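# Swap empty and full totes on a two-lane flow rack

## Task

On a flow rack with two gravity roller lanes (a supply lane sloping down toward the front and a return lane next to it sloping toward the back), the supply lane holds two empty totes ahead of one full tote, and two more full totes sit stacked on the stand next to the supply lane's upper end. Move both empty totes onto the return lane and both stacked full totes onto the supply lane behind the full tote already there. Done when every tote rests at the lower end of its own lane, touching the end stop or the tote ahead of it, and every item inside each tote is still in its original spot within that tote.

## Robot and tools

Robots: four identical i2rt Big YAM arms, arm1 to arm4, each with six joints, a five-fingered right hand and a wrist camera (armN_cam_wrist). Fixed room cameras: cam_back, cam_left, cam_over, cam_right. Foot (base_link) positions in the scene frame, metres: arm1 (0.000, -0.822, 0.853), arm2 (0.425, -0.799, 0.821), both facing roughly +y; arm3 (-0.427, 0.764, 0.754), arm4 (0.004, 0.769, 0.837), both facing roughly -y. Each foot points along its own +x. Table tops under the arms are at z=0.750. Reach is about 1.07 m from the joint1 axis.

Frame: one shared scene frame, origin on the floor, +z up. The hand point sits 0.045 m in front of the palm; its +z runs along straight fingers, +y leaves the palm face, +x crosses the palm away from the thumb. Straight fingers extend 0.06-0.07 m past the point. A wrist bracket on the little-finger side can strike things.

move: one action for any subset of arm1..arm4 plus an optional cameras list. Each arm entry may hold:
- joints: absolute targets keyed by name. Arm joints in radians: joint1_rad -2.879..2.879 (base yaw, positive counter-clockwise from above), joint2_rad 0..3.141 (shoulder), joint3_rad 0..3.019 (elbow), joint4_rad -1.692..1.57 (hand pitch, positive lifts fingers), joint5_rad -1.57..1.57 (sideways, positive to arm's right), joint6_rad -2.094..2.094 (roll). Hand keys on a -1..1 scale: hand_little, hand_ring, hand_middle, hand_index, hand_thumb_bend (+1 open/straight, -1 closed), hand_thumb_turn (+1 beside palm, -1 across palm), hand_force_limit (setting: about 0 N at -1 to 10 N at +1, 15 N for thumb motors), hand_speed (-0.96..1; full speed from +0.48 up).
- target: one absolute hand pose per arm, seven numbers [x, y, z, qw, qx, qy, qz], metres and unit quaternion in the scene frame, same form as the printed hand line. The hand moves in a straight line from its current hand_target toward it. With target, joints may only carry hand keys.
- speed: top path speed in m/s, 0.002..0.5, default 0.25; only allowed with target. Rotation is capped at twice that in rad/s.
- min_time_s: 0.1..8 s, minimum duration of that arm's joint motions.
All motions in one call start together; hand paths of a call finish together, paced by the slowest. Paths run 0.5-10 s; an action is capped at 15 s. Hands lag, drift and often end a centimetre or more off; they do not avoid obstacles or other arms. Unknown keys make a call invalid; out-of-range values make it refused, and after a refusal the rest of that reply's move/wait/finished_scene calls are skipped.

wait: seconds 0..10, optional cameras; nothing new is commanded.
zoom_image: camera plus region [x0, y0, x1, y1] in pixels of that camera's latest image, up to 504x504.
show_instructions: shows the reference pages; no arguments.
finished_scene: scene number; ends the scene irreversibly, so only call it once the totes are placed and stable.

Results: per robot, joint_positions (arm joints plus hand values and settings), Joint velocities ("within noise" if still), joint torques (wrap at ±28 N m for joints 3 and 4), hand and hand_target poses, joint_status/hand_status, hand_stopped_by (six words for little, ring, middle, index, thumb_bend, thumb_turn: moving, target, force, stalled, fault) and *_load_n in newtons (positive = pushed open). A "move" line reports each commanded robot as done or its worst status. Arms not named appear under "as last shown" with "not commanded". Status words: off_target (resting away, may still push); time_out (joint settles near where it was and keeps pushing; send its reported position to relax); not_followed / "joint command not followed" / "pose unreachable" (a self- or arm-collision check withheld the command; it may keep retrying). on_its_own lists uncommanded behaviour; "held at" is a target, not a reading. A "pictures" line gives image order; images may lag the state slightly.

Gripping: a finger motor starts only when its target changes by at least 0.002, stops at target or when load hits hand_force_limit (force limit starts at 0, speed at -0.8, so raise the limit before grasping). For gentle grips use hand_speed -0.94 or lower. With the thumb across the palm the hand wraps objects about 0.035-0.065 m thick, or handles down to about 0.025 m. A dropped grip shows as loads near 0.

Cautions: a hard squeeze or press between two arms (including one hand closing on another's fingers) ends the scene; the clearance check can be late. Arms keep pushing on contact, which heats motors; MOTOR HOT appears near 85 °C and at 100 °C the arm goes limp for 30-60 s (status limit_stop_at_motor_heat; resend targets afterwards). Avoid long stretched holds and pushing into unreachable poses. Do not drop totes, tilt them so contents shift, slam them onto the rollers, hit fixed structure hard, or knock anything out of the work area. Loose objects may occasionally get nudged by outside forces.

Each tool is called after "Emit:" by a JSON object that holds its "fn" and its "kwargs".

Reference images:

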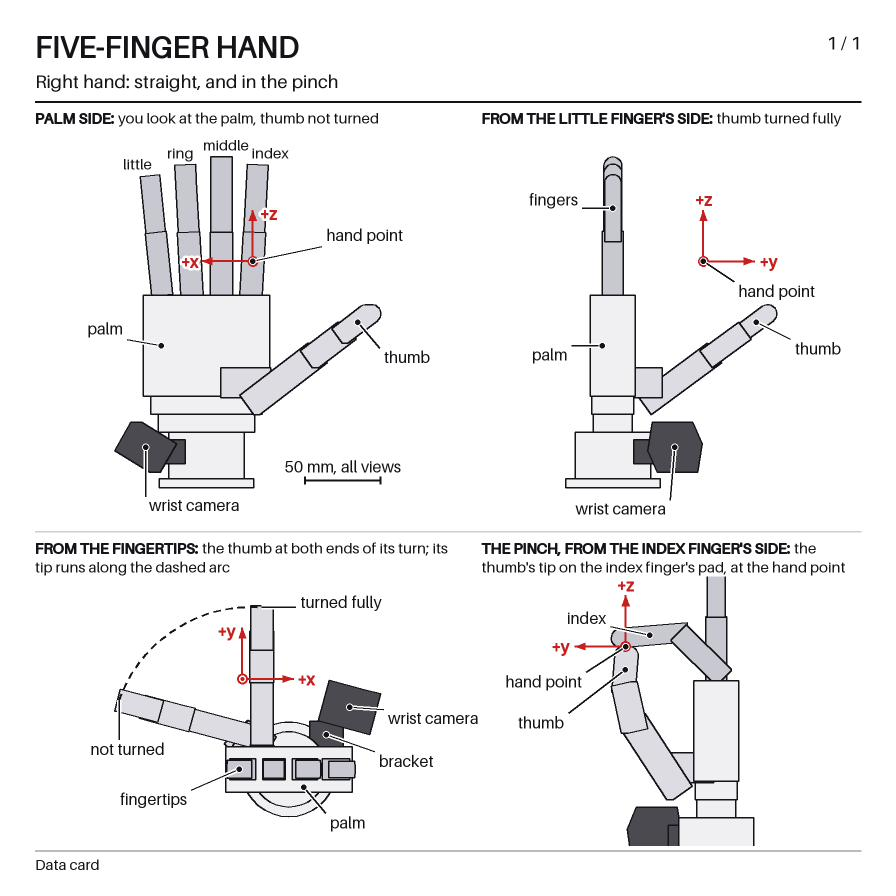

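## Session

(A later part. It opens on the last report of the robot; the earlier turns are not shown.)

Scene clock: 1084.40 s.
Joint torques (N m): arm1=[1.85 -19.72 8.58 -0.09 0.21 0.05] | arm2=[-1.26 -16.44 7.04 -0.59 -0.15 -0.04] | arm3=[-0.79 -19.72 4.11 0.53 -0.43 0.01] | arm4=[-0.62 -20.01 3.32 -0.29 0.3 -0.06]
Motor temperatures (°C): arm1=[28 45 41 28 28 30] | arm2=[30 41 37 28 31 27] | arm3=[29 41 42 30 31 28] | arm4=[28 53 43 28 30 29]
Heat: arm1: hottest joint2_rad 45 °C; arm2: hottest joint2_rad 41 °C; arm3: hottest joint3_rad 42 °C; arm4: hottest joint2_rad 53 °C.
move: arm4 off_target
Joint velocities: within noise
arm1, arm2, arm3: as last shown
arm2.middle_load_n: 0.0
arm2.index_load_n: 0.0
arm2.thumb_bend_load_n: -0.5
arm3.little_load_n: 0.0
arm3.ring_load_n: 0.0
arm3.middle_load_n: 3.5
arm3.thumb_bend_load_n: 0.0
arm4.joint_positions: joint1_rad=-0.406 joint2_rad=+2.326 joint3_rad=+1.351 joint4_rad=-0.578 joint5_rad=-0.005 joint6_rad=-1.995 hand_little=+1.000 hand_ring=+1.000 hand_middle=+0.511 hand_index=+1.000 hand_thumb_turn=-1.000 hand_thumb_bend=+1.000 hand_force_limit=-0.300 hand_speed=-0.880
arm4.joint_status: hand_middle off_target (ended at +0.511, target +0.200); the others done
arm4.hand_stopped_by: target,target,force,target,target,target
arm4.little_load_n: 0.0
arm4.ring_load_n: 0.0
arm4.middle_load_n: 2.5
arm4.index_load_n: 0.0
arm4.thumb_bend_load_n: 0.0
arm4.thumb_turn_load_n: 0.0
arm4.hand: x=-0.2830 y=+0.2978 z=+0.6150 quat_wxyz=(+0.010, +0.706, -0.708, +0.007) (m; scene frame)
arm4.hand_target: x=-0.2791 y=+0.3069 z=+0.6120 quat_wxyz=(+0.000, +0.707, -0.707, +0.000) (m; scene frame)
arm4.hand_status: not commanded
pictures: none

Emit:
{"fn": "move", "kwargs": {"arm4": {"joints": {"hand_index": 0.5, "hand_ring": 0.5, "hand_middle": 0.53, "hand_speed": -0.88, "hand_force_limit": -0.3}}}}

Emit:
{"fn": "move", "kwargs": {"arm4": {"target": [-0.281, 0.309, 0.592, 0, 0.7071, -0.7071, 0], "speed": 0.06}, "cameras": ["arm4_cam_wrist"]}}

Scene clock: 1096.83 s.
Joint torques (N m): arm1=[1.79 -19.72 8.61 -0.06 0.22 0.05] | arm2=[-1.44 -16.56 6.95 -0.58 -0.15 -0.04] | arm3=[0.03 -20.42 4.15 0.2 -0.44 0.02] | arm4=[-0.5 -19.6 3.37 -0.25 0.38 -0.07]
Motor temperatures (°C): arm1=[28 45 41 28 28 30] | arm2=[30 41 37 28 31 27] | arm3=[29 41 42 30 31 28] | arm4=[28 54 42 28 30 29]
Heat: arm1: hottest joint2_rad 45 °C; arm2: hottest joint2_rad 41 °C; arm3: hottest joint3_rad 42 °C; arm4: hottest joint2_rad 54 °C.
move: arm4 done
Joint velocities: within noise
arm1, arm2, arm3: as last shown
arm1.middle_load_n: 0.5
arm1.thumb_bend_load_n: -0.5
arm2.thumb_bend_load_n: 0.0
arm4.joint_positions: joint1_rad=-0.406 joint2_rad=+2.326 joint3_rad=+1.350 joint4_rad=-0.578 joint5_rad=-0.006 joint6_rad=-1.995 hand_little=+1.000 hand_ring=+0.500 hand_middle=+0.530 hand_index=+0.511 hand_thumb_turn=-1.000 hand_thumb_bend=+1.000 hand_force_limit=-0.300 hand_speed=-0.880
arm4.joint_status: all done
arm4.hand_stopped_by: target,target,target,force,target,target
arm4.little_load_n: 0.0
arm4.ring_load_n: 0.0
arm4.middle_load_n: 0.0
arm4.index_load_n: 3.0
arm4.thumb_bend_load_n: 0.0
arm4.thumb_turn_load_n: 0.0
arm4.hand: x=-0.2826 y=+0.2984 z=+0.6147 quat_wxyz=(+0.009, +0.706, -0.708, +0.007) (m; scene frame)
arm4.hand_target: x=-0.2791 y=+0.3069 z=+0.6120 quat_wxyz=(+0.000, +0.707, -0.707, +0.000) (m; scene frame)
arm4.hand_status: not commanded
pictures: none

Scene clock: 1097.93 s.
Joint torques (N m): arm1=[1.73 -19.72 8.61 -0.03 0.21 0.05] | arm2=[-1.26 -16.62 6.98 -0.62 -0.15 -0.05] | arm3=[-0.5 -19.84 3.96 0.32 -0.4 0] | arm4=[-0.91 -17.44 3.95 0.65 0.15 -0.1]
Motor temperatures (°C): arm1=[28 45 41 28 28 30] | arm2=[30 41 37 28 31 27] | arm3=[29 41 42 30 31 28] | arm4=[28 54 42 28 30 29]
Heat: arm1: hottest joint2_rad 45 °C; arm2: hottest joint2_rad 41 °C; arm3: hottest joint3_rad 42 °C; arm4: hottest joint2_rad 54 °C.
move: arm4 off_target
Joint velocities: within noise
arm1, arm2, arm3: as last shown
arm1.thumb_bend_load_n: 0.0
arm3.middle_load_n: 3.0
arm4.joint_positions: joint1_rad=-0.406 joint2_rad=+2.339 joint3_rad=+1.350 joint4_rad=-0.566 joint5_rad=-0.002 joint6_rad=-1.995 hand_little=+1.000 hand_ring=+0.500 hand_middle=+0.530 hand_index=+0.511 hand_thumb_turn=-1.000 hand_thumb_bend=+1.000 hand_force_limit=-0.300 hand_speed=-0.880
arm4.joint_status: not commanded
arm4.hand_stopped_by: target,target,target,force,target,target
arm4.little_load_n: 0.0
arm4.ring_load_n: 0.0
arm4.middle_load_n: 0.0
arm4.index_load_n: 0.0
arm4.thumb_bend_load_n: 0.0
arm4.thumb_turn_load_n: 0.0
arm4.hand: x=-0.2827 y=+0.3002 z=+0.6082 quat_wxyz=(+0.009, +0.706, -0.708, +0.005) (m; scene frame)
arm4.hand_target: x=-0.2808 y=+0.3093 z=+0.5925 quat_wxyz=(+0.000, +0.707, -0.707, +0.000) (m; scene frame)
arm4.hand_status: off_target (0.019 m and 1.2 deg from the pose sent, 0.025 m and 1.3 deg at the start)
pictures: arm4_cam_wrist
Images, in order (width x height): arm4_cam_wrist 896x504.

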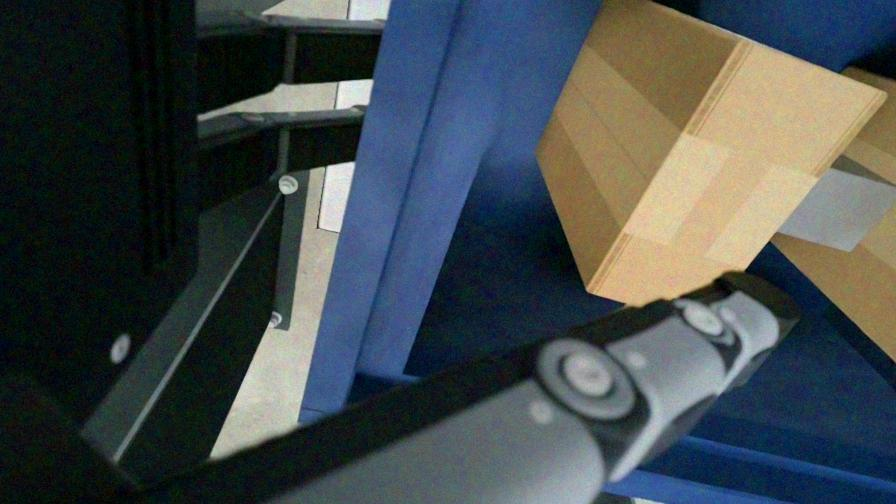

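Emit:
{"fn": "move", "kwargs": {"arm4": {"target": [-0.283, 0.309, 0.584, 0, 0.7071, -0.7071, 0], "speed": 0.06}}}

Emit:
{"fn": "move", "kwargs": {"arm4": {"joints": {"hand_index": 0.3, "hand_ring": 0.3, "hand_middle": 0.35, "hand_speed": -0.88, "hand_force_limit": -0.4}}}}

Scene clock: 1103.10 s.
Joint torques (N m): arm1=[1.85 -19.55 8.59 -0.08 0.22 0.05] | arm2=[-1.38 -16.62 7.04 -0.58 -0.15 -0.04] | arm3=[-0.67 -20.66 4.12 0.5 -0.43 0] | arm4=[-1.44 -17.61 4.29 0.58 0.15 -0.13]
Motor temperatures (°C): arm1=[28 45 41 28 28 30] | arm2=[30 41 37 28 31 27] | arm3=[29 41 42 30 31 28] | arm4=[28 53 42 28 30 29]
Heat: arm1: hottest joint2_rad 45 °C; arm2: hottest joint2_rad 41 °C; arm3: hottest joint3_rad 42 °C; arm4: hottest joint2_rad 53 °C.
move: arm4 off_target
Joint velocities: within noise
arm1.joint_positions: joint1_rad=+0.565 joint2_rad=+1.846 joint3_rad=+1.513 joint4_rad=-1.254 joint5_rad=-0.005 joint6_rad=-1.049 hand_little=+1.000 hand_ring=+0.300 hand_middle=+0.300 hand_index=+0.300 hand_thumb_turn=-1.000 hand_thumb_bend=+1.000 hand_force_limit=-0.400 hand_speed=-0.200
arm1.joint_status: not commanded
arm1.hand_stopped_by: target,target,target,target,target,target
arm1.little_load_n: 0.0
arm1.ring_load_n: 0.0
arm1.middle_load_n: 0.0
arm1.index_load_n: 0.0
arm1.thumb_bend_load_n: 0.0
arm1.thumb_turn_load_n: 0.0
arm1.hand: x=-0.2153 y=-0.3801 z=+0.9362 quat_wxyz=(+0.009, +0.705, +0.709, -0.002) (m; scene frame)
arm1.hand_target: x=-0.2200 y=-0.3801 z=+0.9400 quat_wxyz=(+0.000, +0.707, +0.707, +0.000) (m; scene frame)
arm1.hand_status: not commanded
arm2: as last shown
arm2.little_load_n: 0.5
arm3.joint_positions: joint1_rad=-0.431 joint2_rad=+2.133 joint3_rad=+1.248 joint4_rad=-0.681 joint5_rad=+0.004 joint6_rad=+1.157 hand_little=+1.000 hand_ring=+0.168 hand_middle=+0.167 hand_index=+0.254 hand_thumb_turn=-1.000 hand_thumb_bend=+1.000 hand_force_limit=-0.350 hand_speed=-0.860
arm3.joint_status: not commanded
arm3.hand_stopped_by: target,force,force,force,target,target
arm3.little_load_n: 0.0
arm3.ring_load_n: 0.0
arm3.middle_load_n: 3.0
arm3.index_load_n: 3.0
arm3.thumb_bend_load_n: 0.0
arm3.thumb_turn_load_n: 0.0
arm3.hand: x=-0.5809 y=+0.2545 z=+0.6050 quat_wxyz=(+0.004, -0.708, -0.707, +0.005) (m; scene frame)
arm3.hand_target: x=-0.5759 y=+0.2590 z=+0.6059 quat_wxyz=(+0.000, -0.707, -0.707, +0.000) (m; scene frame)
arm3.hand_status: not commanded
arm4.joint_positions: joint1_rad=-0.406 joint2_rad=+2.355 joint3_rad=+1.350 joint4_rad=-0.556 joint5_rad=-0.002 joint6_rad=-1.995 hand_little=+1.000 hand_ring=+0.500 hand_middle=+0.530 hand_index=+0.511 hand_thumb_turn=-1.000 hand_thumb_bend=+1.000 hand_force_limit=-0.300 hand_speed=-0.880
arm4.joint_status: not commanded
arm4.hand_stopped_by: target,target,target,force,target,target
arm4.little_load_n: 0.0
arm4.ring_load_n: 0.0
arm4.middle_load_n: -1.0
arm4.index_load_n: 0.0
arm4.thumb_bend_load_n: 0.0
arm4.thumb_turn_load_n: 0.0
arm4.hand: x=-0.2813 y=+0.3032 z=+0.5995 quat_wxyz=(+0.006, +0.707, -0.708, +0.004) (m; scene frame)
arm4.hand_target: x=-0.2827 y=+0.3093 z=+0.5844 quat_wxyz=(+0.000, +0.707, -0.707, +0.000) (m; scene frame)
arm4.hand_status: off_target (0.017 m and 0.8 deg from the pose sent, 0.026 m and 1.2 deg at the start)
pictures: none

Scene clock: 1104.20 s.
Joint torques (N m): arm1=[1.85 -19.66 8.61 -0.08 0.21 0.05] | arm2=[-1.14 -16.38 6.98 -0.59 -0.16 -0.04] | arm3=[0.38 -19.37 3.96 0.35 -0.44 0.06] | arm4=[-1.2 -18.02 4.33 0.58 0.19 -0.17]
Motor temperatures (°C): arm1=[28 45 41 28 28 30] | arm2=[30 41 37 28 31 27] | arm3=[29 41 42 30 31 28] | arm4=[28 53 42 28 30 29]
Heat: arm1: hottest joint2_rad 45 °C; arm2: hottest joint2_rad 41 °C; arm3: hottest joint3_rad 42 °C; arm4: hottest joint2_rad 53 °C.
move: arm4 done
Joint velocities: within noise
arm1, arm3: as last shown
arm2.joint_positions: joint1_rad=-0.424 joint2_rad=+1.801 joint3_rad=+1.635 joint4_rad=-1.385 joint5_rad=-0.002 joint6_rad=+1.096 hand_little=+1.000 hand_ring=+0.300 hand_middle=+0.300 hand_index=+0.300 hand_thumb_turn=-1.000 hand_thumb_bend=+1.000 hand_force_limit=-0.300 hand_speed=+0.000
arm2.joint_status: not commanded
arm2.hand_stopped_by: target,target,target,target,target,target
arm2.little_load_n: 0.0
arm2.ring_load_n: 0.0
arm2.middle_load_n: 0.0
arm2.index_load_n: 0.0
arm2.thumb_bend_load_n: 0.0
arm2.thumb_turn_load_n: 0.0
arm2.hand: x=+0.6169 y=-0.2726 z=+0.9738 quat_wxyz=(-0.011, +0.708, -0.706, -0.002) (m; scene frame)
arm2.hand_target: x=+0.6199 y=-0.2799 z=+0.9700 quat_wxyz=(+0.000, +0.707, -0.707, +0.000) (m; scene frame)
arm2.hand_status: not commanded
arm3.middle_load_n: 3.5
arm4.joint_positions: joint1_rad=-0.406 joint2_rad=+2.360 joint3_rad=+1.350 joint4_rad=-0.556 joint5_rad=-0.002 joint6_rad=-1.995 hand_little=+1.000 hand_ring=+0.300 hand_middle=+0.350 hand_index=+0.300 hand_thumb_turn=-1.000 hand_thumb_bend=+1.000 hand_force_limit=-0.400 hand_speed=-0.880
arm4.joint_status: all done
arm4.hand_stopped_by: target,target,target,target,target,target
arm4.little_load_n: 0.0
arm4.ring_load_n: 0.0
arm4.middle_load_n: 0.0
arm4.index_load_n: 0.0
arm4.thumb_bend_load_n: 0.0
arm4.thumb_turn_load_n: 0.0
arm4.hand: x=-0.2807 y=+0.3047 z=+0.5971 quat_wxyz=(+0.004, +0.707, -0.708, +0.003) (m; scene frame)
arm4.hand_target: x=-0.2828 y=+0.3093 z=+0.5844 quat_wxyz=(+0.000, +0.707, -0.707, +0.000) (m; scene frame)
arm4.hand_status: not commanded
pictures: none

Emit:
{"fn": "move", "kwargs": {"arm4": {"target": [-0.295, 0.306, 0.588, 0, 0.7071, -0.7071, 0], "speed": 0.06}}}

Emit:
{"fn": "move", "kwargs": {"arm4": {"joints": {"hand_index": -0.1, "hand_middle": -0.1, "hand_ring": -0.1, "hand_speed": -0.88, "hand_force_limit": -0.35}}, "arm3": {"joints": {"hand_ring": -0.11, "hand_speed": -0.88, "hand_force_limit": -0.35}}, "cameras": ["arm4_cam_wrist"]}}

Scene clock: 1113.33 s.
Joint torques (N m): arm1=[1.79 -19.72 8.61 -0.08 0.21 0.04] | arm2=[-1.32 -16.56 6.97 -0.59 -0.16 -0.03] | arm3=[0.67 -19.96 4.3 0.46 -0.43 0.04] | arm4=[-2.14 -17.73 5.94 -0.32 0.19 -0.22]
Motor temperatures (°C): arm1=[28 45 41 28 28 30] | arm2=[30 41 37 28 31 27] | arm3=[29 41 42 30 31 28] | arm4=[28 52 42 28 30 29]
Heat: arm1: hottest joint2_rad 45 °C; arm2: hottest joint2_rad 41 °C; arm3: hottest joint3_rad 42 °C; arm4: hottest joint2_rad 52 °C.
move: arm4 off_target
Joint velocities: within noise
arm1, arm2, arm3: as last shown
arm2.thumb_bend_load_n: -0.5
arm4.joint_positions: joint1_rad=-0.411 joint2_rad=+2.362 joint3_rad=+1.350 joint4_rad=-0.556 joint5_rad=-0.002 joint6_rad=-2.010 hand_little=+1.000 hand_ring=+0.300 hand_middle=+0.350 hand_index=+0.300 hand_thumb_turn=-1.000 hand_thumb_bend=+1.000 hand_force_limit=-0.400 hand_speed=-0.880
arm4.joint_status: not commanded
arm4.hand_stopped_by: target,target,target,target,target,target
arm4.little_load_n: 0.0
arm4.ring_load_n: 0.0
arm4.middle_load_n: 0.0
arm4.index_load_n: 1.0
arm4.thumb_bend_load_n: 0.0
arm4.thumb_turn_load_n: 0.0
arm4.hand: x=-0.2833 y=+0.3060 z=+0.5961 quat_wxyz=(+0.003, +0.710, -0.704, +0.003) (m; scene frame)
arm4.hand_target: x=-0.2947 y=+0.3063 z=+0.5882 quat_wxyz=(+0.000, +0.707, -0.707, +0.000) (m; scene frame)
arm4.hand_status: off_target (0.014 m and 0.7 deg from the pose sent, 0.017 m and 0.6 deg at the start)
pictures: none

Scene clock: 1114.90 s.
Joint torques (N m): arm1=[1.9 -19.66 8.61 -0.08 0.21 0.05] | arm2=[-1.38 -16.5 7.04 -0.64 -0.14 -0.04] | arm3=[0.38 -20.72 4.18 0.47 -0.47 0.08] | arm4=[-2.14 -18.73 5.96 -0.46 0.54 -0.13]
Motor temperatures (°C): arm1=[28 45 41 28 28 30] | arm2=[30 41 37 28 31 27] | arm3=[29 41 42 30 31 28] | arm4=[28 52 42 28 30 29]
Heat: arm1: hottest joint2_rad 45 °C; arm2: hottest joint2_rad 41 °C; arm3: hottest joint3_rad 42 °C; arm4: hottest joint2_rad 52 °C.
move: arm3 off_target; arm4 off_target
Joint velocities: within noise
arm1, arm2: as last shown
arm3.joint_positions: joint1_rad=-0.432 joint2_rad=+2.133 joint3_rad=+1.248 joint4_rad=-0.680 joint5_rad=+0.004 joint6_rad=+1.157 hand_little=+1.000 hand_ring=+0.148 hand_middle=+0.167 hand_index=+0.254 hand_thumb_turn=-1.000 hand_thumb_bend=+1.000 hand_force_limit=-0.350 hand_speed=-0.880
arm3.joint_status: hand_ring off_target (ended at +0.148, target -0.110); the others done
arm3.hand_stopped_by: target,force,force,force,target,target
arm3.little_load_n: 0.0
arm3.ring_load_n: 4.0
arm3.middle_load_n: 2.0
arm3.index_load_n: 1.5
arm3.thumb_bend_load_n: 0.0
arm3.thumb_turn_load_n: 0.0
arm3.hand: x=-0.5812 y=+0.2543 z=+0.6050 quat_wxyz=(+0.004, -0.708, -0.706, +0.006) (m; scene frame)
arm3.hand_target: x=-0.5759 y=+0.2590 z=+0.6059 quat_wxyz=(+0.000, -0.707, -0.707, +0.000) (m; scene frame)
arm3.hand_status: not commanded
arm4.joint_positions: joint1_rad=-0.411 joint2_rad=+2.373 joint3_rad=+1.350 joint4_rad=-0.556 joint5_rad=-0.010 joint6_rad=-2.015 hand_little=+1.000 hand_ring=+0.123 hand_middle=+0.129 hand_index=+0.179 hand_thumb_turn=-1.000 hand_thumb_bend=+1.000 hand_force_limit=-0.350 hand_speed=-0.880
arm4.joint_status: hand_ring off_target (ended at +0.123, target -0.100); hand_middle off_target (ended at +0.129, target -0.100); hand_index off_target (ended at +0.179, target -0.100); the others done
arm4.hand_stopped_by: target,force,force,force,target,target
arm4.little_load_n: 0.0
arm4.ring_load_n: 0.0
arm4.middle_load_n: 2.5
arm4.index_load_n: 0.0
arm4.thumb_bend_load_n: 0.0
arm4.thumb_turn_load_n: 0.0
arm4.hand: x=-0.2804 y=+0.3089 z=+0.5899 quat_wxyz=(-0.003, +0.712, -0.703, +0.004) (m; scene frame)
arm4.hand_target: x=-0.2946 y=+0.3064 z=+0.5882 quat_wxyz=(+0.000, +0.707, -0.707, +0.000) (m; scene frame)
arm4.hand_status: not commanded
pictures: arm4_cam_wrist
Images, in order (width x height): arm4_cam_wrist 896x504.

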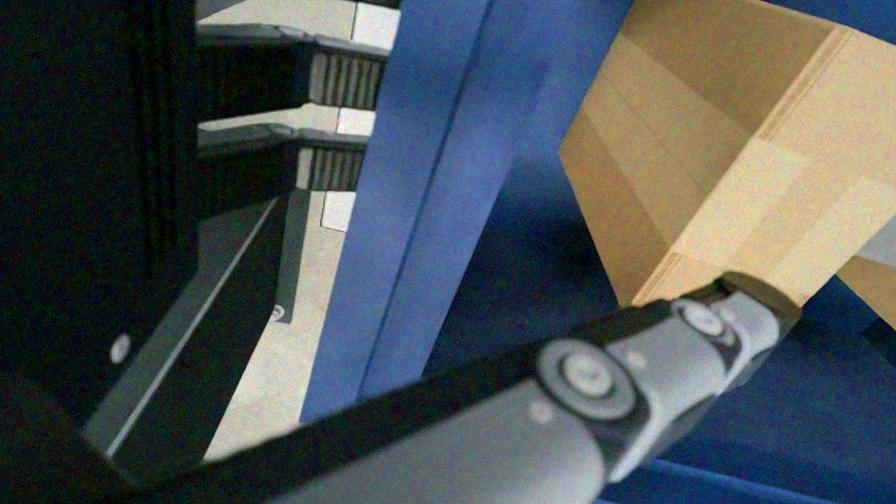

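Emit:
{"fn": "move", "kwargs": {"arm3": {"joints": {"hand_thumb_bend": -0.2, "hand_speed": -0.8, "hand_force_limit": -0.25}}, "arm4": {"joints": {"hand_thumb_bend": -0.2, "hand_speed": -0.8, "hand_force_limit": -0.25}}}}

Emit:
{"fn": "move", "kwargs": {"arm3": {"joints": {"hand_index": -0.12, "hand_middle": -0.11, "hand_speed": -0.86, "hand_force_limit": -0.2}}, "arm4": {"joints": {"hand_index": -0.12, "hand_middle": -0.12, "hand_ring": -0.12, "hand_speed": -0.86, "hand_force_limit": -0.2}}, "cameras": ["arm4_cam_wrist", "arm3_cam_wrist"]}}

Scene clock: 1126.93 s.
Joint torques (N m): arm1=[1.79 -19.78 8.58 -0.09 0.21 0.05] | arm2=[-1.26 -16.5 6.99 -0.58 -0.15 -0.04] | arm3=[0.44 -19.72 4.25 0.17 -0.44 -0.01] | arm4=[-2.14 -18.55 6.08 -0.4 0.44 -0.11]
Motor temperatures (°C): arm1=[28 45 41 28 28 30] | arm2=[30 41 37 28 31 27] | arm3=[29 41 42 30 31 28] | arm4=[28 53 43 28 30 29]
Heat: arm1: hottest joint2_rad 45 °C; arm2: hottest joint2_rad 41 °C; arm3: hottest joint3_rad 42 °C; arm4: hottest joint2_rad 53 °C.
move: arm3 off_target; arm4 off_target
Joint velocities: within noise
arm1, arm2: as last shown
arm2.thumb_bend_load_n: 0.0
arm3.joint_positions: joint1_rad=-0.432 joint2_rad=+2.133 joint3_rad=+1.248 joint4_rad=-0.680 joint5_rad=+0.004 joint6_rad=+1.157 hand_little=+1.000 hand_ring=+0.148 hand_middle=+0.167 hand_index=+0.254 hand_thumb_turn=-1.000 hand_thumb_bend=+0.203 hand_force_limit=-0.250 hand_speed=-0.800
arm3.joint_status: hand_thumb_bend off_target (ended at +0.203, target -0.200); the others done
arm3.hand_stopped_by: target,force,force,force,force,target
arm3.little_load_n: 0.0
arm3.ring_load_n: 5.0
arm3.middle_load_n: 3.0
arm3.index_load_n: 3.0
arm3.thumb_bend_load_n: 6.5
arm3.thumb_turn_load_n: 0.5
arm3.hand: x=-0.5812 y=+0.2543 z=+0.6050 quat_wxyz=(+0.004, -0.708, -0.706, +0.006) (m; scene frame)
arm3.hand_target: x=-0.5760 y=+0.2591 z=+0.6059 quat_wxyz=(+0.000, -0.707, -0.707, +0.000) (m; scene frame)
arm3.hand_status: not commanded
arm4.joint_positions: joint1_rad=-0.412 joint2_rad=+2.373 joint3_rad=+1.350 joint4_rad=-0.556 joint5_rad=-0.008 joint6_rad=-2.018 hand_little=+1.000 hand_ring=+0.123 hand_middle=+0.129 hand_index=+0.179 hand_thumb_turn=-1.000 hand_thumb_bend=-0.027 hand_force_limit=-0.250 hand_speed=-0.800
arm4.joint_status: hand_thumb_bend off_target (ended at -0.027, target -0.200); the others done
arm4.hand_stopped_by: target,force,force,force,force,target
arm4.little_load_n: 0.0
arm4.ring_load_n: 0.5
arm4.middle_load_n: 4.5
arm4.index_load_n: 0.0
arm4.thumb_bend_load_n: 5.0
arm4.thumb_turn_load_n: 0.5
arm4.hand: x=-0.2812 y=+0.3091 z=+0.5900 quat_wxyz=(-0.003, +0.712, -0.702, +0.004) (m; scene frame)
arm4.hand_target: x=-0.2948 y=+0.3065 z=+0.5882 quat_wxyz=(+0.000, +0.707, -0.707, +0.000) (m; scene frame)
arm4.hand_status: not commanded
pictures: none

Scene clock: 1127.43 s.
Joint torques (N m): arm1=[1.85 -19.66 8.61 -0.06 0.22 0.04] | arm2=[-1.38 -16.56 6.99 -0.58 -0.15 -0.04] | arm3=[-0.56 -19.96 4.08 0.31 -0.4 0.07] | arm4=[-2.2 -18.67 5.98 -0.35 0.46 -0.08]
Motor temperatures (°C): arm1=[28 45 41 28 28 30] | arm2=[30 41 37 28 31 27] | arm3=[29 41 42 30 31 28] | arm4=[28 53 43 28 30 29]
Heat: arm1: hottest joint2_rad 45 °C; arm2: hottest joint2_rad 41 °C; arm3: hottest joint3_rad 42 °C; arm4: hottest joint2_rad 53 °C.
move: arm3 off_target; arm4 off_target
Joint velocities: within noise
arm1, arm2: as last shown
arm2.ring_load_n: -0.5
arm3.joint_positions: joint1_rad=-0.432 joint2_rad=+2.133 joint3_rad=+1.248 joint4_rad=-0.680 joint5_rad=+0.004 joint6_rad=+1.157 hand_little=+1.000 hand_ring=+0.148 hand_middle=+0.157 hand_index=+0.254 hand_thumb_turn=-1.000 hand_thumb_bend=+0.203 hand_force_limit=-0.200 hand_speed=-0.860
arm3.joint_status: hand_middle off_target (ended at +0.157, target -0.110); hand_index off_target (ended at +0.254, target -0.120); the others done
arm3.hand_stopped_by: target,force,force,force,force,target
arm3.little_load_n: 0.0
arm3.ring_load_n: 4.5
arm3.middle_load_n: 7.0
arm3.index_load_n: 2.0
arm3.thumb_bend_load_n: 7.5
arm3.thumb_turn_load_n: 0.5
arm3.hand: x=-0.5812 y=+0.2543 z=+0.6050 quat_wxyz=(+0.004, -0.708, -0.706, +0.006) (m; scene frame)
arm3.hand_target: x=-0.5760 y=+0.2591 z=+0.6059 quat_wxyz=(+0.000, -0.707, -0.707, +0.000) (m; scene frame)
arm3.hand_status: not commanded
arm4.joint_positions: joint1_rad=-0.412 joint2_rad=+2.374 joint3_rad=+1.350 joint4_rad=-0.556 joint5_rad=-0.009 joint6_rad=-2.019 hand_little=+1.000 hand_ring=+0.100 hand_middle=+0.129 hand_index=+0.130 hand_thumb_turn=-1.000 hand_thumb_bend=-0.026 hand_force_limit=-0.200 hand_speed=-0.860
arm4.joint_status: hand_ring off_target (ended at +0.100, target -0.120); hand_middle off_target (ended at +0.129, target -0.120); hand_index off_target (ended at +0.130, target -0.120); the others done
arm4.hand_stopped_by: target,force,force,force,force,target
arm4.little_load_n: 0.0
arm4.ring_load_n: 2.0
arm4.middle_load_n: 0.5
arm4.index_load_n: 5.5
arm4.thumb_bend_load_n: 7.0
arm4.thumb_turn_load_n: 1.5
arm4.hand: x=-0.2809 y=+0.3094 z=+0.5893 quat_wxyz=(-0.004, +0.713, -0.701, +0.004) (m; scene frame)
arm4.hand_target: x=-0.2948 y=+0.3065 z=+0.5882 quat_wxyz=(+0.000, +0.707, -0.707, +0.000) (m; scene frame)
arm4.hand_status: not commanded
pictures: arm3_cam_wrist, arm4_cam_wrist
Images, in order (width x height): arm3_cam_wrist 896x504, arm4_cam_wrist 896x504.

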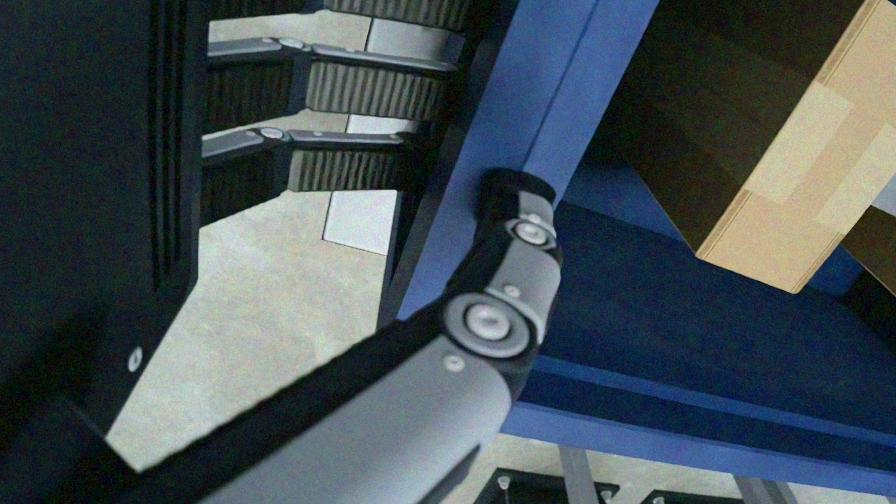

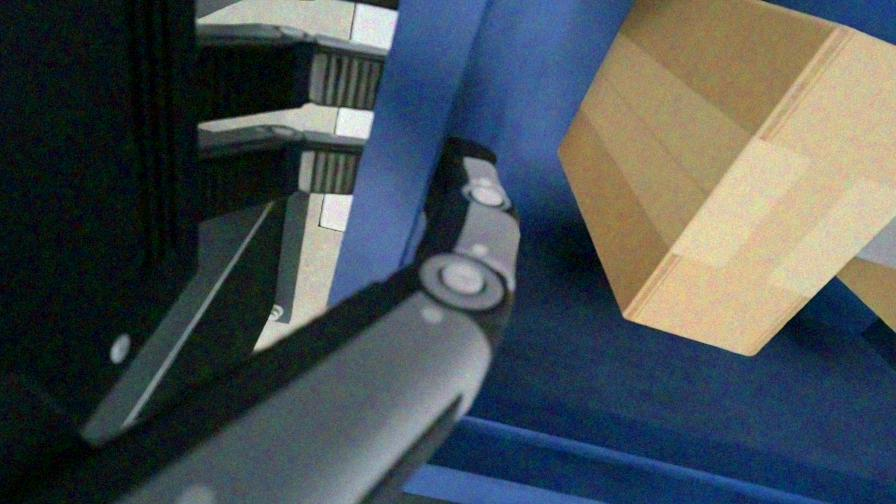

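Emit:
{"fn": "move", "kwargs": {"arm3": {"target": [-0.574, 0.252, 0.675, 0, 0.7071, 0.7071, 0], "speed": 0.08}, "arm4": {"target": [-0.294, 0.299, 0.663, 0, 0.7071, -0.7071, 0], "speed": 0.08}}}

Emit:
{"fn": "move", "kwargs": {"arm3": {"target": [-0.574, 0.246, 0.745, 0, 0.7071, 0.7071, 0], "speed": 0.08}, "arm4": {"target": [-0.294, 0.295, 0.733, 0, 0.7071, -0.7071, 0], "speed": 0.08}, "cameras": ["arm3_cam_wrist", "arm4_cam_wrist"]}}

Scene clock: 1138.10 s.
Joint torques (N m): arm1=[1.79 -19.78 8.61 -0.09 0.21 0.05] | arm2=[-1.49 -16.5 6.94 -0.55 -0.15 -0.05] | arm3=[1.26 -21.71 7.19 -0.32 -0.5 0.11] | arm4=[-1.2 -23.94 5.07 -0.5 0.58 -0.05]
Motor temperatures (°C): arm1=[28 45 41 28 28 30] | arm2=[30 41 37 28 31 27] | arm3=[29 41 42 30 31 28] | arm4=[28 53 43 28 30 29]
Heat: arm1: hottest joint2_rad 45 °C; arm2: hottest joint2_rad 41 °C; arm3: hottest joint3_rad 42 °C; arm4: hottest joint2_rad 53 °C.
move: arm3 off_target; arm4 off_target
Joint velocities: within noise
arm1, arm2: as last shown
arm2.ring_load_n: 0.0
arm3.joint_positions: joint1_rad=-0.432 joint2_rad=+2.045 joint3_rad=+1.248 joint4_rad=-0.809 joint5_rad=+0.008 joint6_rad=+1.161 hand_little=+1.000 hand_ring=+0.149 hand_middle=+0.157 hand_index=+0.254 hand_thumb_turn=-1.000 hand_thumb_bend=+0.201 hand_force_limit=-0.200 hand_speed=-0.860
arm3.joint_status: not commanded
arm3.hand_stopped_by: target,force,force,force,force,target
arm3.little_load_n: 0.0
arm3.ring_load_n: 3.5
arm3.middle_load_n: 8.5
arm3.index_load_n: 1.5
arm3.thumb_bend_load_n: -0.5
arm3.thumb_turn_load_n: 0.5
arm3.hand: x=-0.5768 y=+0.2652 z=+0.6489 quat_wxyz=(+0.013, -0.709, -0.705, -0.013) (m; scene frame)
arm3.hand_target: x=-0.5739 y=+0.2524 z=+0.6745 quat_wxyz=(+0.000, -0.707, -0.707, +0.000) (m; scene frame)
arm3.hand_status: off_target (0.029 m and 2.1 deg from the pose sent, 0.070 m and 0.8 deg at the start)
arm4.joint_positions: joint1_rad=-0.413 joint2_rad=+2.300 joint3_rad=+1.350 joint4_rad=-0.688 joint5_rad=-0.012 joint6_rad=-2.014 hand_little=+1.000 hand_ring=+0.100 hand_middle=+0.129 hand_index=+0.130 hand_thumb_turn=-1.000 hand_thumb_bend=-0.027 hand_force_limit=-0.200 hand_speed=-0.860
arm4.joint_status: not commanded
arm4.hand_stopped_by: target,force,force,force,force,target
arm4.little_load_n: 0.0
arm4.ring_load_n: 2.5
arm4.middle_load_n: 1.5
arm4.index_load_n: 9.0
arm4.thumb_bend_load_n: 1.5
arm4.thumb_turn_load_n: 0.5
arm4.hand: x=-0.2769 y=+0.3180 z=+0.6282 quat_wxyz=(-0.032, +0.710, -0.704, -0.005) (m; scene frame)
arm4.hand_target: x=-0.2936 y=+0.2998 z=+0.6623 quat_wxyz=(+0.000, +0.707, -0.707, +0.000) (m; scene frame)
arm4.hand_status: off_target (0.043 m and 3.7 deg from the pose sent, 0.076 m and 1.1 deg at the start)
pictures: none

Scene clock: 1139.80 s.
Joint torques (N m): arm1=[1.79 -19.6 8.61 -0.09 0.21 0.05] | arm2=[-1.26 -16.62 6.98 -0.54 -0.14 -0.03] | arm3=[1.79 -22.01 10.88 -0.95 -0.93 0.04] | arm4=[-1.38 -24.35 6.39 -0.36 0.93 -0.13]
Motor temperatures (°C): arm1=[28 45 41 28 28 30] | arm2=[30 41 37 28 31 27] | arm3=[29 41 42 30 32 28] | arm4=[28 53 43 28 30 29]
Heat: arm1: hottest joint2_rad 45 °C; arm2: hottest joint2_rad 41 °C; arm3: hottest joint3_rad 42 °C; arm4: hottest joint2_rad 53 °C.
move: arm3 off_target; arm4 off_target
Joint velocities: within noise
arm1, arm2: as last shown
arm1.thumb_bend_load_n: -0.5
arm3.joint_positions: joint1_rad=-0.433 joint2_rad=+1.940 joint3_rad=+1.267 joint4_rad=-0.964 joint5_rad=+0.016 joint6_rad=+1.171 hand_little=+1.000 hand_ring=+0.148 hand_middle=+0.157 hand_index=+0.254 hand_thumb_turn=-1.000 hand_thumb_bend=+0.201 hand_force_limit=-0.200 hand_speed=-0.860
arm3.joint_status: not commanded
arm3.hand_stopped_by: target,force,force,force,force,target
arm3.little_load_n: 0.0
arm3.ring_load_n: 3.5
arm3.middle_load_n: 9.5
arm3.index_load_n: 3.0
arm3.thumb_bend_load_n: -1.5
arm3.thumb_turn_load_n: -0.5
arm3.hand: x=-0.5746 y=+0.2746 z=+0.7062 quat_wxyz=(+0.023, -0.713, -0.701, -0.026) (m; scene frame)
arm3.hand_target: x=-0.5734 y=+0.2478 z=+0.7449 quat_wxyz=(+0.000, -0.707, -0.707, +0.000) (m; scene frame)
arm3.hand_status: off_target (0.048 m and 4.0 deg from the pose sent, 0.098 m and 2.1 deg at the start)
arm4.joint_positions: joint1_rad=-0.413 joint2_rad=+2.180 joint3_rad=+1.350 joint4_rad=-0.829 joint5_rad=-0.020 joint6_rad=-2.001 hand_little=+1.000 hand_ring=+0.100 hand_middle=+0.129 hand_index=+0.130 hand_thumb_turn=-1.000 hand_thumb_bend=-0.027 hand_force_limit=-0.200 hand_speed=-0.860
arm4.joint_status: not commanded
arm4.hand_stopped_by: target,force,force,force,force,target
arm4.little_load_n: 0.0
arm4.ring_load_n: 3.0
arm4.middle_load_n: 1.0
arm4.index_load_n: 9.0
arm4.thumb_bend_load_n: 2.0
arm4.thumb_turn_load_n: 2.0
arm4.hand: x=-0.2749 y=+0.3189 z=+0.6918 quat_wxyz=(-0.043, +0.705, -0.708, -0.005) (m; scene frame)
arm4.hand_target: x=-0.2933 y=+0.2963 z=+0.7327 quat_wxyz=(+0.000, +0.707, -0.707, +0.000) (m; scene frame)
arm4.hand_status: off_target (0.051 m and 4.9 deg from the pose sent, 0.109 m and 3.7 deg at the start)
pictures: arm3_cam_wrist, arm4_cam_wrist
Images, in order (width x height): arm3_cam_wrist 896x504, arm4_cam_wrist 896x504.

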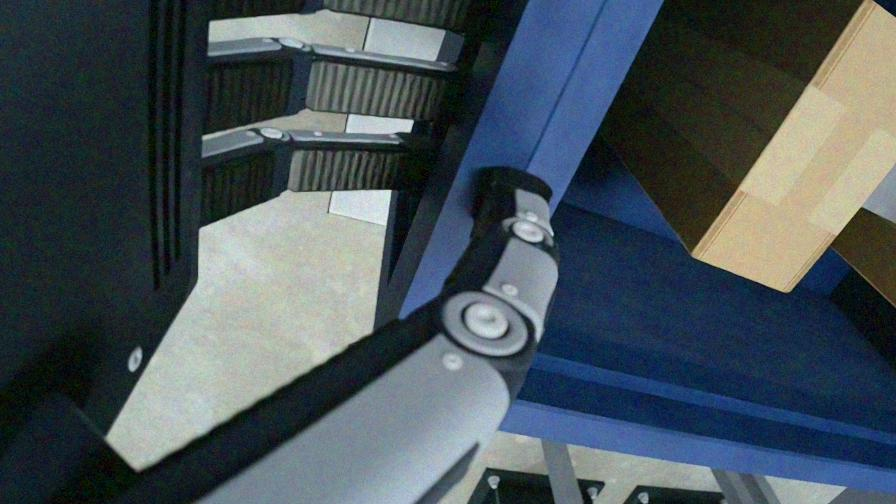

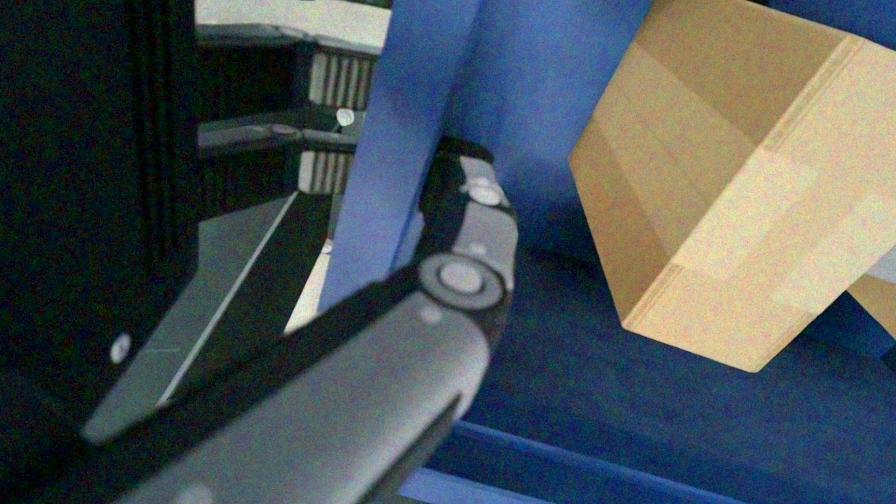

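Emit:
{"fn": "move", "kwargs": {"arm3": {"target": [-0.574, 0.238, 0.815, 0, 0.7071, 0.7071, 0], "speed": 0.08}, "arm4": {"target": [-0.294, 0.294, 0.803, 0, 0.7071, -0.7071, 0], "speed": 0.08}}}

Emit:
{"fn": "move", "kwargs": {"arm3": {"target": [-0.574, 0.234, 0.885, 0, 0.7071, 0.7071, 0], "speed": 0.08}, "arm4": {"target": [-0.294, 0.292, 0.873, 0, 0.7071, -0.7071, 0], "speed": 0.08}, "cameras": ["arm3_cam_wrist", "arm4_cam_wrist"]}}

Scene clock: 1147.03 s.
Joint torques (N m): arm1=[1.9 -19.6 8.61 -0.09 0.21 0.05] | arm2=[-1.14 -16.44 6.99 -0.59 -0.14 -0.03] | arm3=[1.55 -21.3 13.26 -0.91 -0.81 0.02] | arm4=[-1.08 -23.24 9.13 -0.66 0.76 -0.09]
Motor temperatures (°C): arm1=[28 45 41 28 28 30] | arm2=[30 41 37 28 31 27] | arm3=[29 41 44 30 32 28] | arm4=[28 54 44 28 31 29]
Heat: arm1: hottest joint2_rad 45 °C; arm2: hottest joint2_rad 41 °C; arm3: hottest joint3_rad 44 °C; arm4: hottest joint2_rad 54 °C.
move: arm3 off_target; arm4 off_target
Joint velocities: within noise
arm1.joint_positions: joint1_rad=+0.565 joint2_rad=+1.846 joint3_rad=+1.513 joint4_rad=-1.254 joint5_rad=-0.005 joint6_rad=-1.049 hand_little=+1.000 hand_ring=+0.300 hand_middle=+0.300 hand_index=+0.300 hand_thumb_turn=-1.000 hand_thumb_bend=+1.000 hand_force_limit=-0.400 hand_speed=-0.200
arm1.joint_status: not commanded
arm1.hand_stopped_by: target,target,target,target,target,target
arm1.little_load_n: 0.0
arm1.ring_load_n: 0.5
arm1.middle_load_n: 0.0
arm1.index_load_n: 0.0
arm1.thumb_bend_load_n: -0.5
arm1.thumb_turn_load_n: 0.0
arm1.hand: x=-0.2153 y=-0.3801 z=+0.9362 quat_wxyz=(+0.009, +0.705, +0.709, -0.002) (m; scene frame)
arm1.hand_target: x=-0.2200 y=-0.3801 z=+0.9400 quat_wxyz=(+0.000, +0.707, +0.707, +0.000) (m; scene frame)
arm1.hand_status: not commanded
arm2: as last shown
arm3.joint_positions: joint1_rad=-0.432 joint2_rad=+1.871 joint3_rad=+1.346 joint4_rad=-1.141 joint5_rad=+0.012 joint6_rad=+1.172 hand_little=+1.000 hand_ring=+0.148 hand_middle=+0.157 hand_index=+0.254 hand_thumb_turn=-1.000 hand_thumb_bend=+0.202 hand_force_limit=-0.200 hand_speed=-0.860
arm3.joint_status: not commanded
arm3.hand_stopped_by: target,force,force,force,force,target
arm3.little_load_n: 0.0
arm3.ring_load_n: 5.5
arm3.middle_load_n: 8.5
arm3.index_load_n: 0.5
arm3.thumb_bend_load_n: 1.5
arm3.thumb_turn_load_n: -2.0
arm3.hand: x=-0.5736 y=+0.2729 z=+0.7671 quat_wxyz=(+0.026, -0.712, -0.700, -0.039) (m; scene frame)
arm3.hand_target: x=-0.5727 y=+0.2411 z=+0.8152 quat_wxyz=(-0.001, -0.707, -0.707, +0.000) (m; scene frame)
arm3.hand_status: off_target (0.059 m and 5.5 deg from the pose sent, 0.115 m and 4.0 deg at the start)
arm4.joint_positions: joint1_rad=-0.413 joint2_rad=+2.061 joint3_rad=+1.350 joint4_rad=-0.965 joint5_rad=-0.016 joint6_rad=-2.006 hand_little=+1.000 hand_ring=+0.100 hand_middle=+0.129 hand_index=+0.130 hand_thumb_turn=-1.000 hand_thumb_bend=-0.027 hand_force_limit=-0.200 hand_speed=-0.860
arm4.joint_status: not commanded
arm4.hand_stopped_by: target,force,force,force,force,target
arm4.little_load_n: 0.0
arm4.ring_load_n: 4.5
arm4.middle_load_n: 1.0
arm4.index_load_n: 6.5
arm4.thumb_bend_load_n: 3.5
arm4.thumb_turn_load_n: -0.5
arm4.hand: x=-0.2726 y=+0.3258 z=+0.7555 quat_wxyz=(-0.050, +0.706, -0.706, -0.010) (m; scene frame)
arm4.hand_target: x=-0.2927 y=+0.2965 z=+0.8034 quat_wxyz=(+0.000, +0.707, -0.707, +0.000) (m; scene frame)
arm4.hand_status: off_target (0.061 m and 5.9 deg from the pose sent, 0.116 m and 4.9 deg at the start)
pictures: none

Scene clock: 1148.73 s.
Joint torques (N m): arm1=[1.73 -19.66 8.61 -0.08 0.21 0.05] | arm2=[-1.2 -16.5 6.99 -0.58 -0.13 -0.04] | arm3=[1.67 -21.13 14.9 -0.64 -0.84 0.07] | arm4=[-1.61 -22.77 11.11 -0.96 0.63 0.04]
Motor temperatures (°C): arm1=[28 45 41 28 28 30] | arm2=[30 41 37 28 31 27] | arm3=[29 41 45 30 32 28] | arm4=[28 54 44 28 31 29]
Heat: arm1: hottest joint2_rad 45 °C; arm2: hottest joint2_rad 41 °C; arm3: hottest joint3_rad 45 °C; arm4: hottest joint2_rad 54 °C.
move: arm3 off_target; arm4 off_target
Joint velocities: within noise
arm1: as last shown
arm1.thumb_bend_load_n: 0.0
arm2.joint_positions: joint1_rad=-0.424 joint2_rad=+1.801 joint3_rad=+1.635 joint4_rad=-1.385 joint5_rad=-0.002 joint6_rad=+1.096 hand_little=+1.000 hand_ring=+0.300 hand_middle=+0.300 hand_index=+0.300 hand_thumb_turn=-1.000 hand_thumb_bend=+1.000 hand_force_limit=-0.300 hand_speed=+0.000
arm2.joint_status: not commanded
arm2.hand_stopped_by: target,target,target,target,target,target
arm2.little_load_n: 0.0
arm2.ring_load_n: 0.0
arm2.middle_load_n: 0.5
arm2.index_load_n: 0.0
arm2.thumb_bend_load_n: 0.0
arm2.thumb_turn_load_n: 0.0
arm2.hand: x=+0.6169 y=-0.2726 z=+0.9738 quat_wxyz=(-0.011, +0.708, -0.706, -0.002) (m; scene frame)
arm2.hand_target: x=+0.6199 y=-0.2799 z=+0.9700 quat_wxyz=(+0.000, +0.707, -0.707, +0.000) (m; scene frame)
arm2.hand_status: not commanded
arm3.joint_positions: joint1_rad=-0.429 joint2_rad=+1.820 joint3_rad=+1.458 joint4_rad=-1.316 joint5_rad=+0.012 joint6_rad=+1.172 hand_little=+1.000 hand_ring=+0.149 hand_middle=+0.157 hand_index=+0.254 hand_thumb_turn=-1.000 hand_thumb_bend=+0.202 hand_force_limit=-0.200 hand_speed=-0.860
arm3.joint_status: not commanded
arm3.hand_stopped_by: target,force,force,force,force,target
arm3.little_load_n: 0.0
arm3.ring_load_n: 7.0
arm3.middle_load_n: 8.0
arm3.index_load_n: 0.0
arm3.thumb_bend_load_n: 4.0
arm3.thumb_turn_load_n: -1.5
arm3.hand: x=-0.5738 y=+0.2672 z=+0.8318 quat_wxyz=(+0.028, -0.711, -0.701, -0.045) (m; scene frame)
arm3.hand_target: x=-0.5726 y=+0.2380 z=+0.8852 quat_wxyz=(-0.001, -0.707, -0.707, +0.000) (m; scene frame)
arm3.hand_status: off_target (0.063 m and 6.2 deg from the pose sent, 0.124 m and 5.5 deg at the start)
arm4.joint_positions: joint1_rad=-0.413 joint2_rad=+1.967 joint3_rad=+1.397 joint4_rad=-1.116 joint5_rad=-0.014 joint6_rad=-2.017 hand_little=+1.000 hand_ring=+0.100 hand_middle=+0.129 hand_index=+0.130 hand_thumb_turn=-1.000 hand_thumb_bend=-0.027 hand_force_limit=-0.200 hand_speed=-0.860
arm4.joint_status: not commanded
arm4.hand_stopped_by: target,force,force,force,force,target
arm4.little_load_n: 0.0
arm4.ring_load_n: 5.0
arm4.middle_load_n: 1.0
arm4.index_load_n: 6.0
arm4.thumb_bend_load_n: 3.5
arm4.thumb_turn_load_n: -1.5
arm4.hand: x=-0.2732 y=+0.3254 z=+0.8199 quat_wxyz=(-0.055, +0.710, -0.702, -0.012) (m; scene frame)
arm4.hand_target: x=-0.2922 y=+0.2955 z=+0.8735 quat_wxyz=(+0.000, +0.707, -0.707, +0.000) (m; scene frame)
arm4.hand_status: off_target (0.066 m and 6.5 deg from the pose sent, 0.124 m and 5.9 deg at the start)
pictures: arm3_cam_wrist, arm4_cam_wrist
Images, in order (width x height): arm3_cam_wrist 896x504, arm4_cam_wrist 896x504.

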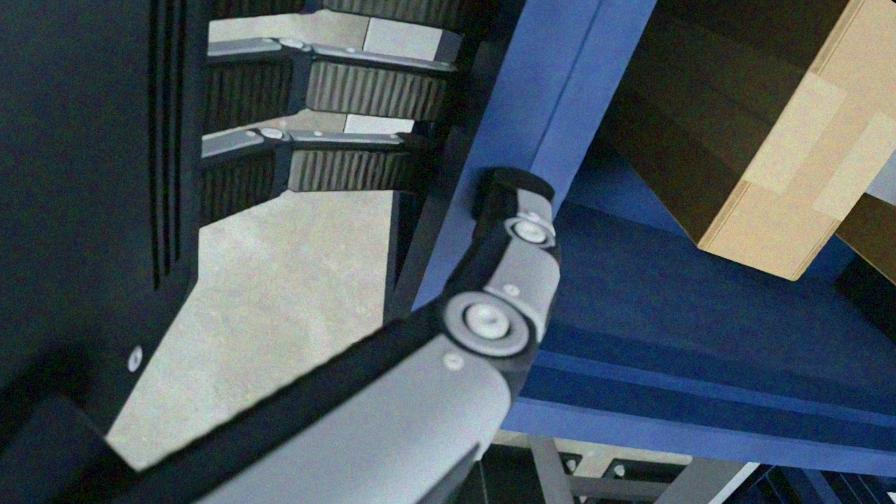

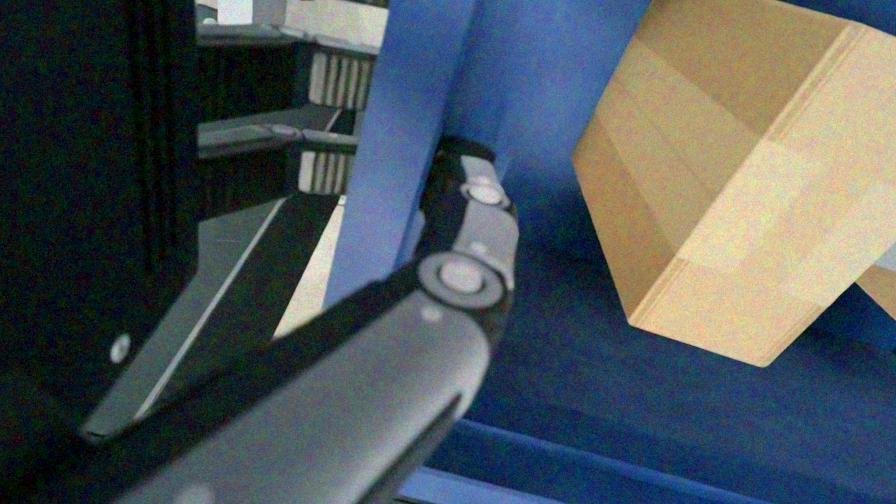

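Emit:
{"fn": "move", "kwargs": {"arm3": {"target": [-0.500, 0.215, 0.908, 0, 0.7071, 0.7071, 0], "speed": 0.1}, "arm4": {"target": [-0.220, 0.271, 0.897, 0, 0.7071, -0.7071, 0], "speed": 0.1}}}

Emit:
{"fn": "move", "kwargs": {"arm3": {"target": [-0.400, 0.189, 0.908, 0, 0.7071, 0.7071, 0], "speed": 0.1}, "arm4": {"target": [-0.120, 0.243, 0.895, 0, 0.7071, -0.7071, 0], "speed": 0.1}}}

Scene clock: 1159.20 s.
Joint torques (N m): arm1=[1.73 -19.66 8.58 -0.06 0.22 0.05] | arm2=[-1.32 -16.5 6.99 -0.62 -0.14 -0.03] | arm3=[2.02 -22.65 15.12 -0.55 -0.6 0.1] | arm4=[-1.26 -22.36 11.36 -1.01 0.89 0.09]
Motor temperatures (°C): arm1=[28 45 41 28 28 30] | arm2=[30 41 37 28 31 27] | arm3=[29 41 49 30 32 28] | arm4=[28 53 44 28 31 29]
Heat: arm1: hottest joint2_rad 45 °C; arm2: hottest joint2_rad 41 °C; arm3: hottest joint3_rad 49 °C; arm4: hottest joint2_rad 53 °C.
move: arm3 off_target; arm4 off_target
Joint velocities: within noise
arm1, arm2: as last shown
arm1.ring_load_n: 0.0
arm2.middle_load_n: 0.0
arm2.thumb_bend_load_n: -0.5
arm3.joint_positions: joint1_rad=-0.285 joint2_rad=+1.795 joint3_rad=+1.481 joint4_rad=-1.366 joint5_rad=+0.008 joint6_rad=+1.302 hand_little=+1.000 hand_ring=+0.149 hand_middle=+0.157 hand_index=+0.254 hand_thumb_turn=-1.000 hand_thumb_bend=+0.202 hand_force_limit=-0.200 hand_speed=-0.860
arm3.joint_status: not commanded
arm3.hand_stopped_by: target,force,force,force,force,target
arm3.little_load_n: 0.0
arm3.ring_load_n: 6.0
arm3.middle_load_n: 8.5
arm3.index_load_n: 0.0
arm3.thumb_bend_load_n: 1.0
arm3.thumb_turn_load_n: -0.5
arm3.hand: x=-0.5028 y=+0.2461 z=+0.8519 quat_wxyz=(+0.033, -0.706, -0.706, -0.043) (m; scene frame)
arm3.hand_target: x=-0.4990 y=+0.2192 z=+0.9079 quat_wxyz=(-0.001, -0.707, -0.707, +0.000) (m; scene frame)
arm3.hand_status: off_target (0.064 m and 6.3 deg from the pose sent, 0.118 m and 6.2 deg at the start)
arm4.joint_positions: joint1_rad=-0.274 joint2_rad=+1.930 joint3_rad=+1.397 joint4_rad=-1.162 joint5_rad=-0.020 joint6_rad=-1.886 hand_little=+1.000 hand_ring=+0.100 hand_middle=+0.129 hand_index=+0.130 hand_thumb_turn=-1.000 hand_thumb_bend=-0.027 hand_force_limit=-0.200 hand_speed=-0.860
arm4.joint_status: not commanded
arm4.hand_stopped_by: target,force,force,force,force,target
arm4.little_load_n: 0.0
arm4.ring_load_n: 4.0
arm4.middle_load_n: 1.0
arm4.index_load_n: 7.0
arm4.thumb_bend_load_n: 3.5
arm4.thumb_turn_load_n: -0.5
arm4.hand: x=-0.2026 y=+0.3058 z=+0.8404 quat_wxyz=(-0.058, +0.713, -0.699, -0.019) (m; scene frame)
arm4.hand_target: x=-0.2186 y=+0.2751 z=+0.8973 quat_wxyz=(+0.000, +0.707, -0.707, +0.000) (m; scene frame)
arm4.hand_status: off_target (0.069 m and 7.0 deg from the pose sent, 0.108 m and 6.5 deg at the start)
pictures: none

Scene clock: 1161.00 s.
Joint torques (N m): arm1=[1.73 -19.6 8.59 -0.09 0.22 0.05] | arm2=[-1.2 -16.32 6.97 -0.62 -0.15 -0.03] | arm3=[0.91 -18.43 15.34 -0.68 -0.62 0.08] | arm4=[-1.32 -20.54 11.75 -0.95 0.96 0.04]
Motor temperatures (°C): arm1=[28 45 41 28 28 30] | arm2=[30 41 37 28 31 27] | arm3=[29 41 49 30 32 28] | arm4=[28 53 45 28 31 29]
Heat: arm1: hottest joint2_rad 45 °C; arm2: hottest joint2_rad 41 °C; arm3: hottest joint3_rad 49 °C; arm4: hottest joint2_rad 53 °C.
move: arm3 off_target; arm4 off_target
Joint velocities: within noise
arm1, arm2: as last shown
arm2.thumb_bend_load_n: 0.0
arm3.joint_positions: joint1_rad=-0.096 joint2_rad=+1.790 joint3_rad=+1.518 joint4_rad=-1.383 joint5_rad=+0.008 joint6_rad=+1.498 hand_little=+1.000 hand_ring=+0.149 hand_middle=+0.157 hand_index=+0.254 hand_thumb_turn=-1.000 hand_thumb_bend=+0.201 hand_force_limit=-0.200 hand_speed=-0.860
arm3.joint_status: not commanded
arm3.hand_stopped_by: target,force,force,force,force,target
arm3.little_load_n: -0.5
arm3.ring_load_n: 4.5
arm3.middle_load_n: 9.0
arm3.index_load_n: 0.5
arm3.thumb_bend_load_n: -1.0
arm3.thumb_turn_load_n: 0.0
arm3.hand: x=-0.4096 y=+0.2190 z=+0.8659 quat_wxyz=(+0.033, -0.709, -0.704, -0.027) (m; scene frame)
arm3.hand_target: x=-0.4000 y=+0.1925 z=+0.9085 quat_wxyz=(-0.001, -0.707, -0.707, +0.000) (m; scene frame)
arm3.hand_status: off_target (0.053 m and 4.9 deg from the pose sent, 0.130 m and 6.3 deg at the start)
arm4.joint_positions: joint1_rad=-0.086 joint2_rad=+1.925 joint3_rad=+1.418 joint4_rad=-1.166 joint5_rad=-0.023 joint6_rad=-1.693 hand_little=+1.000 hand_ring=+0.100 hand_middle=+0.129 hand_index=+0.130 hand_thumb_turn=-1.000 hand_thumb_bend=-0.027 hand_force_limit=-0.200 hand_speed=-0.860
arm4.joint_status: not commanded
arm4.hand_stopped_by: target,force,force,force,force,target
arm4.little_load_n: 0.0
arm4.ring_load_n: 2.5
arm4.middle_load_n: 0.5
arm4.index_load_n: 7.0
arm4.thumb_bend_load_n: 5.0
arm4.thumb_turn_load_n: 1.0
arm4.hand: x=-0.1078 y=+0.2782 z=+0.8504 quat_wxyz=(-0.045, +0.712, -0.701, -0.022) (m; scene frame)
arm4.hand_target: x=-0.1195 y=+0.2466 z=+0.8957 quat_wxyz=(+0.000, +0.707, -0.707, +0.000) (m; scene frame)
arm4.hand_status: off_target (0.058 m and 5.8 deg from the pose sent, 0.117 m and 7.0 deg at the start)
pictures: none


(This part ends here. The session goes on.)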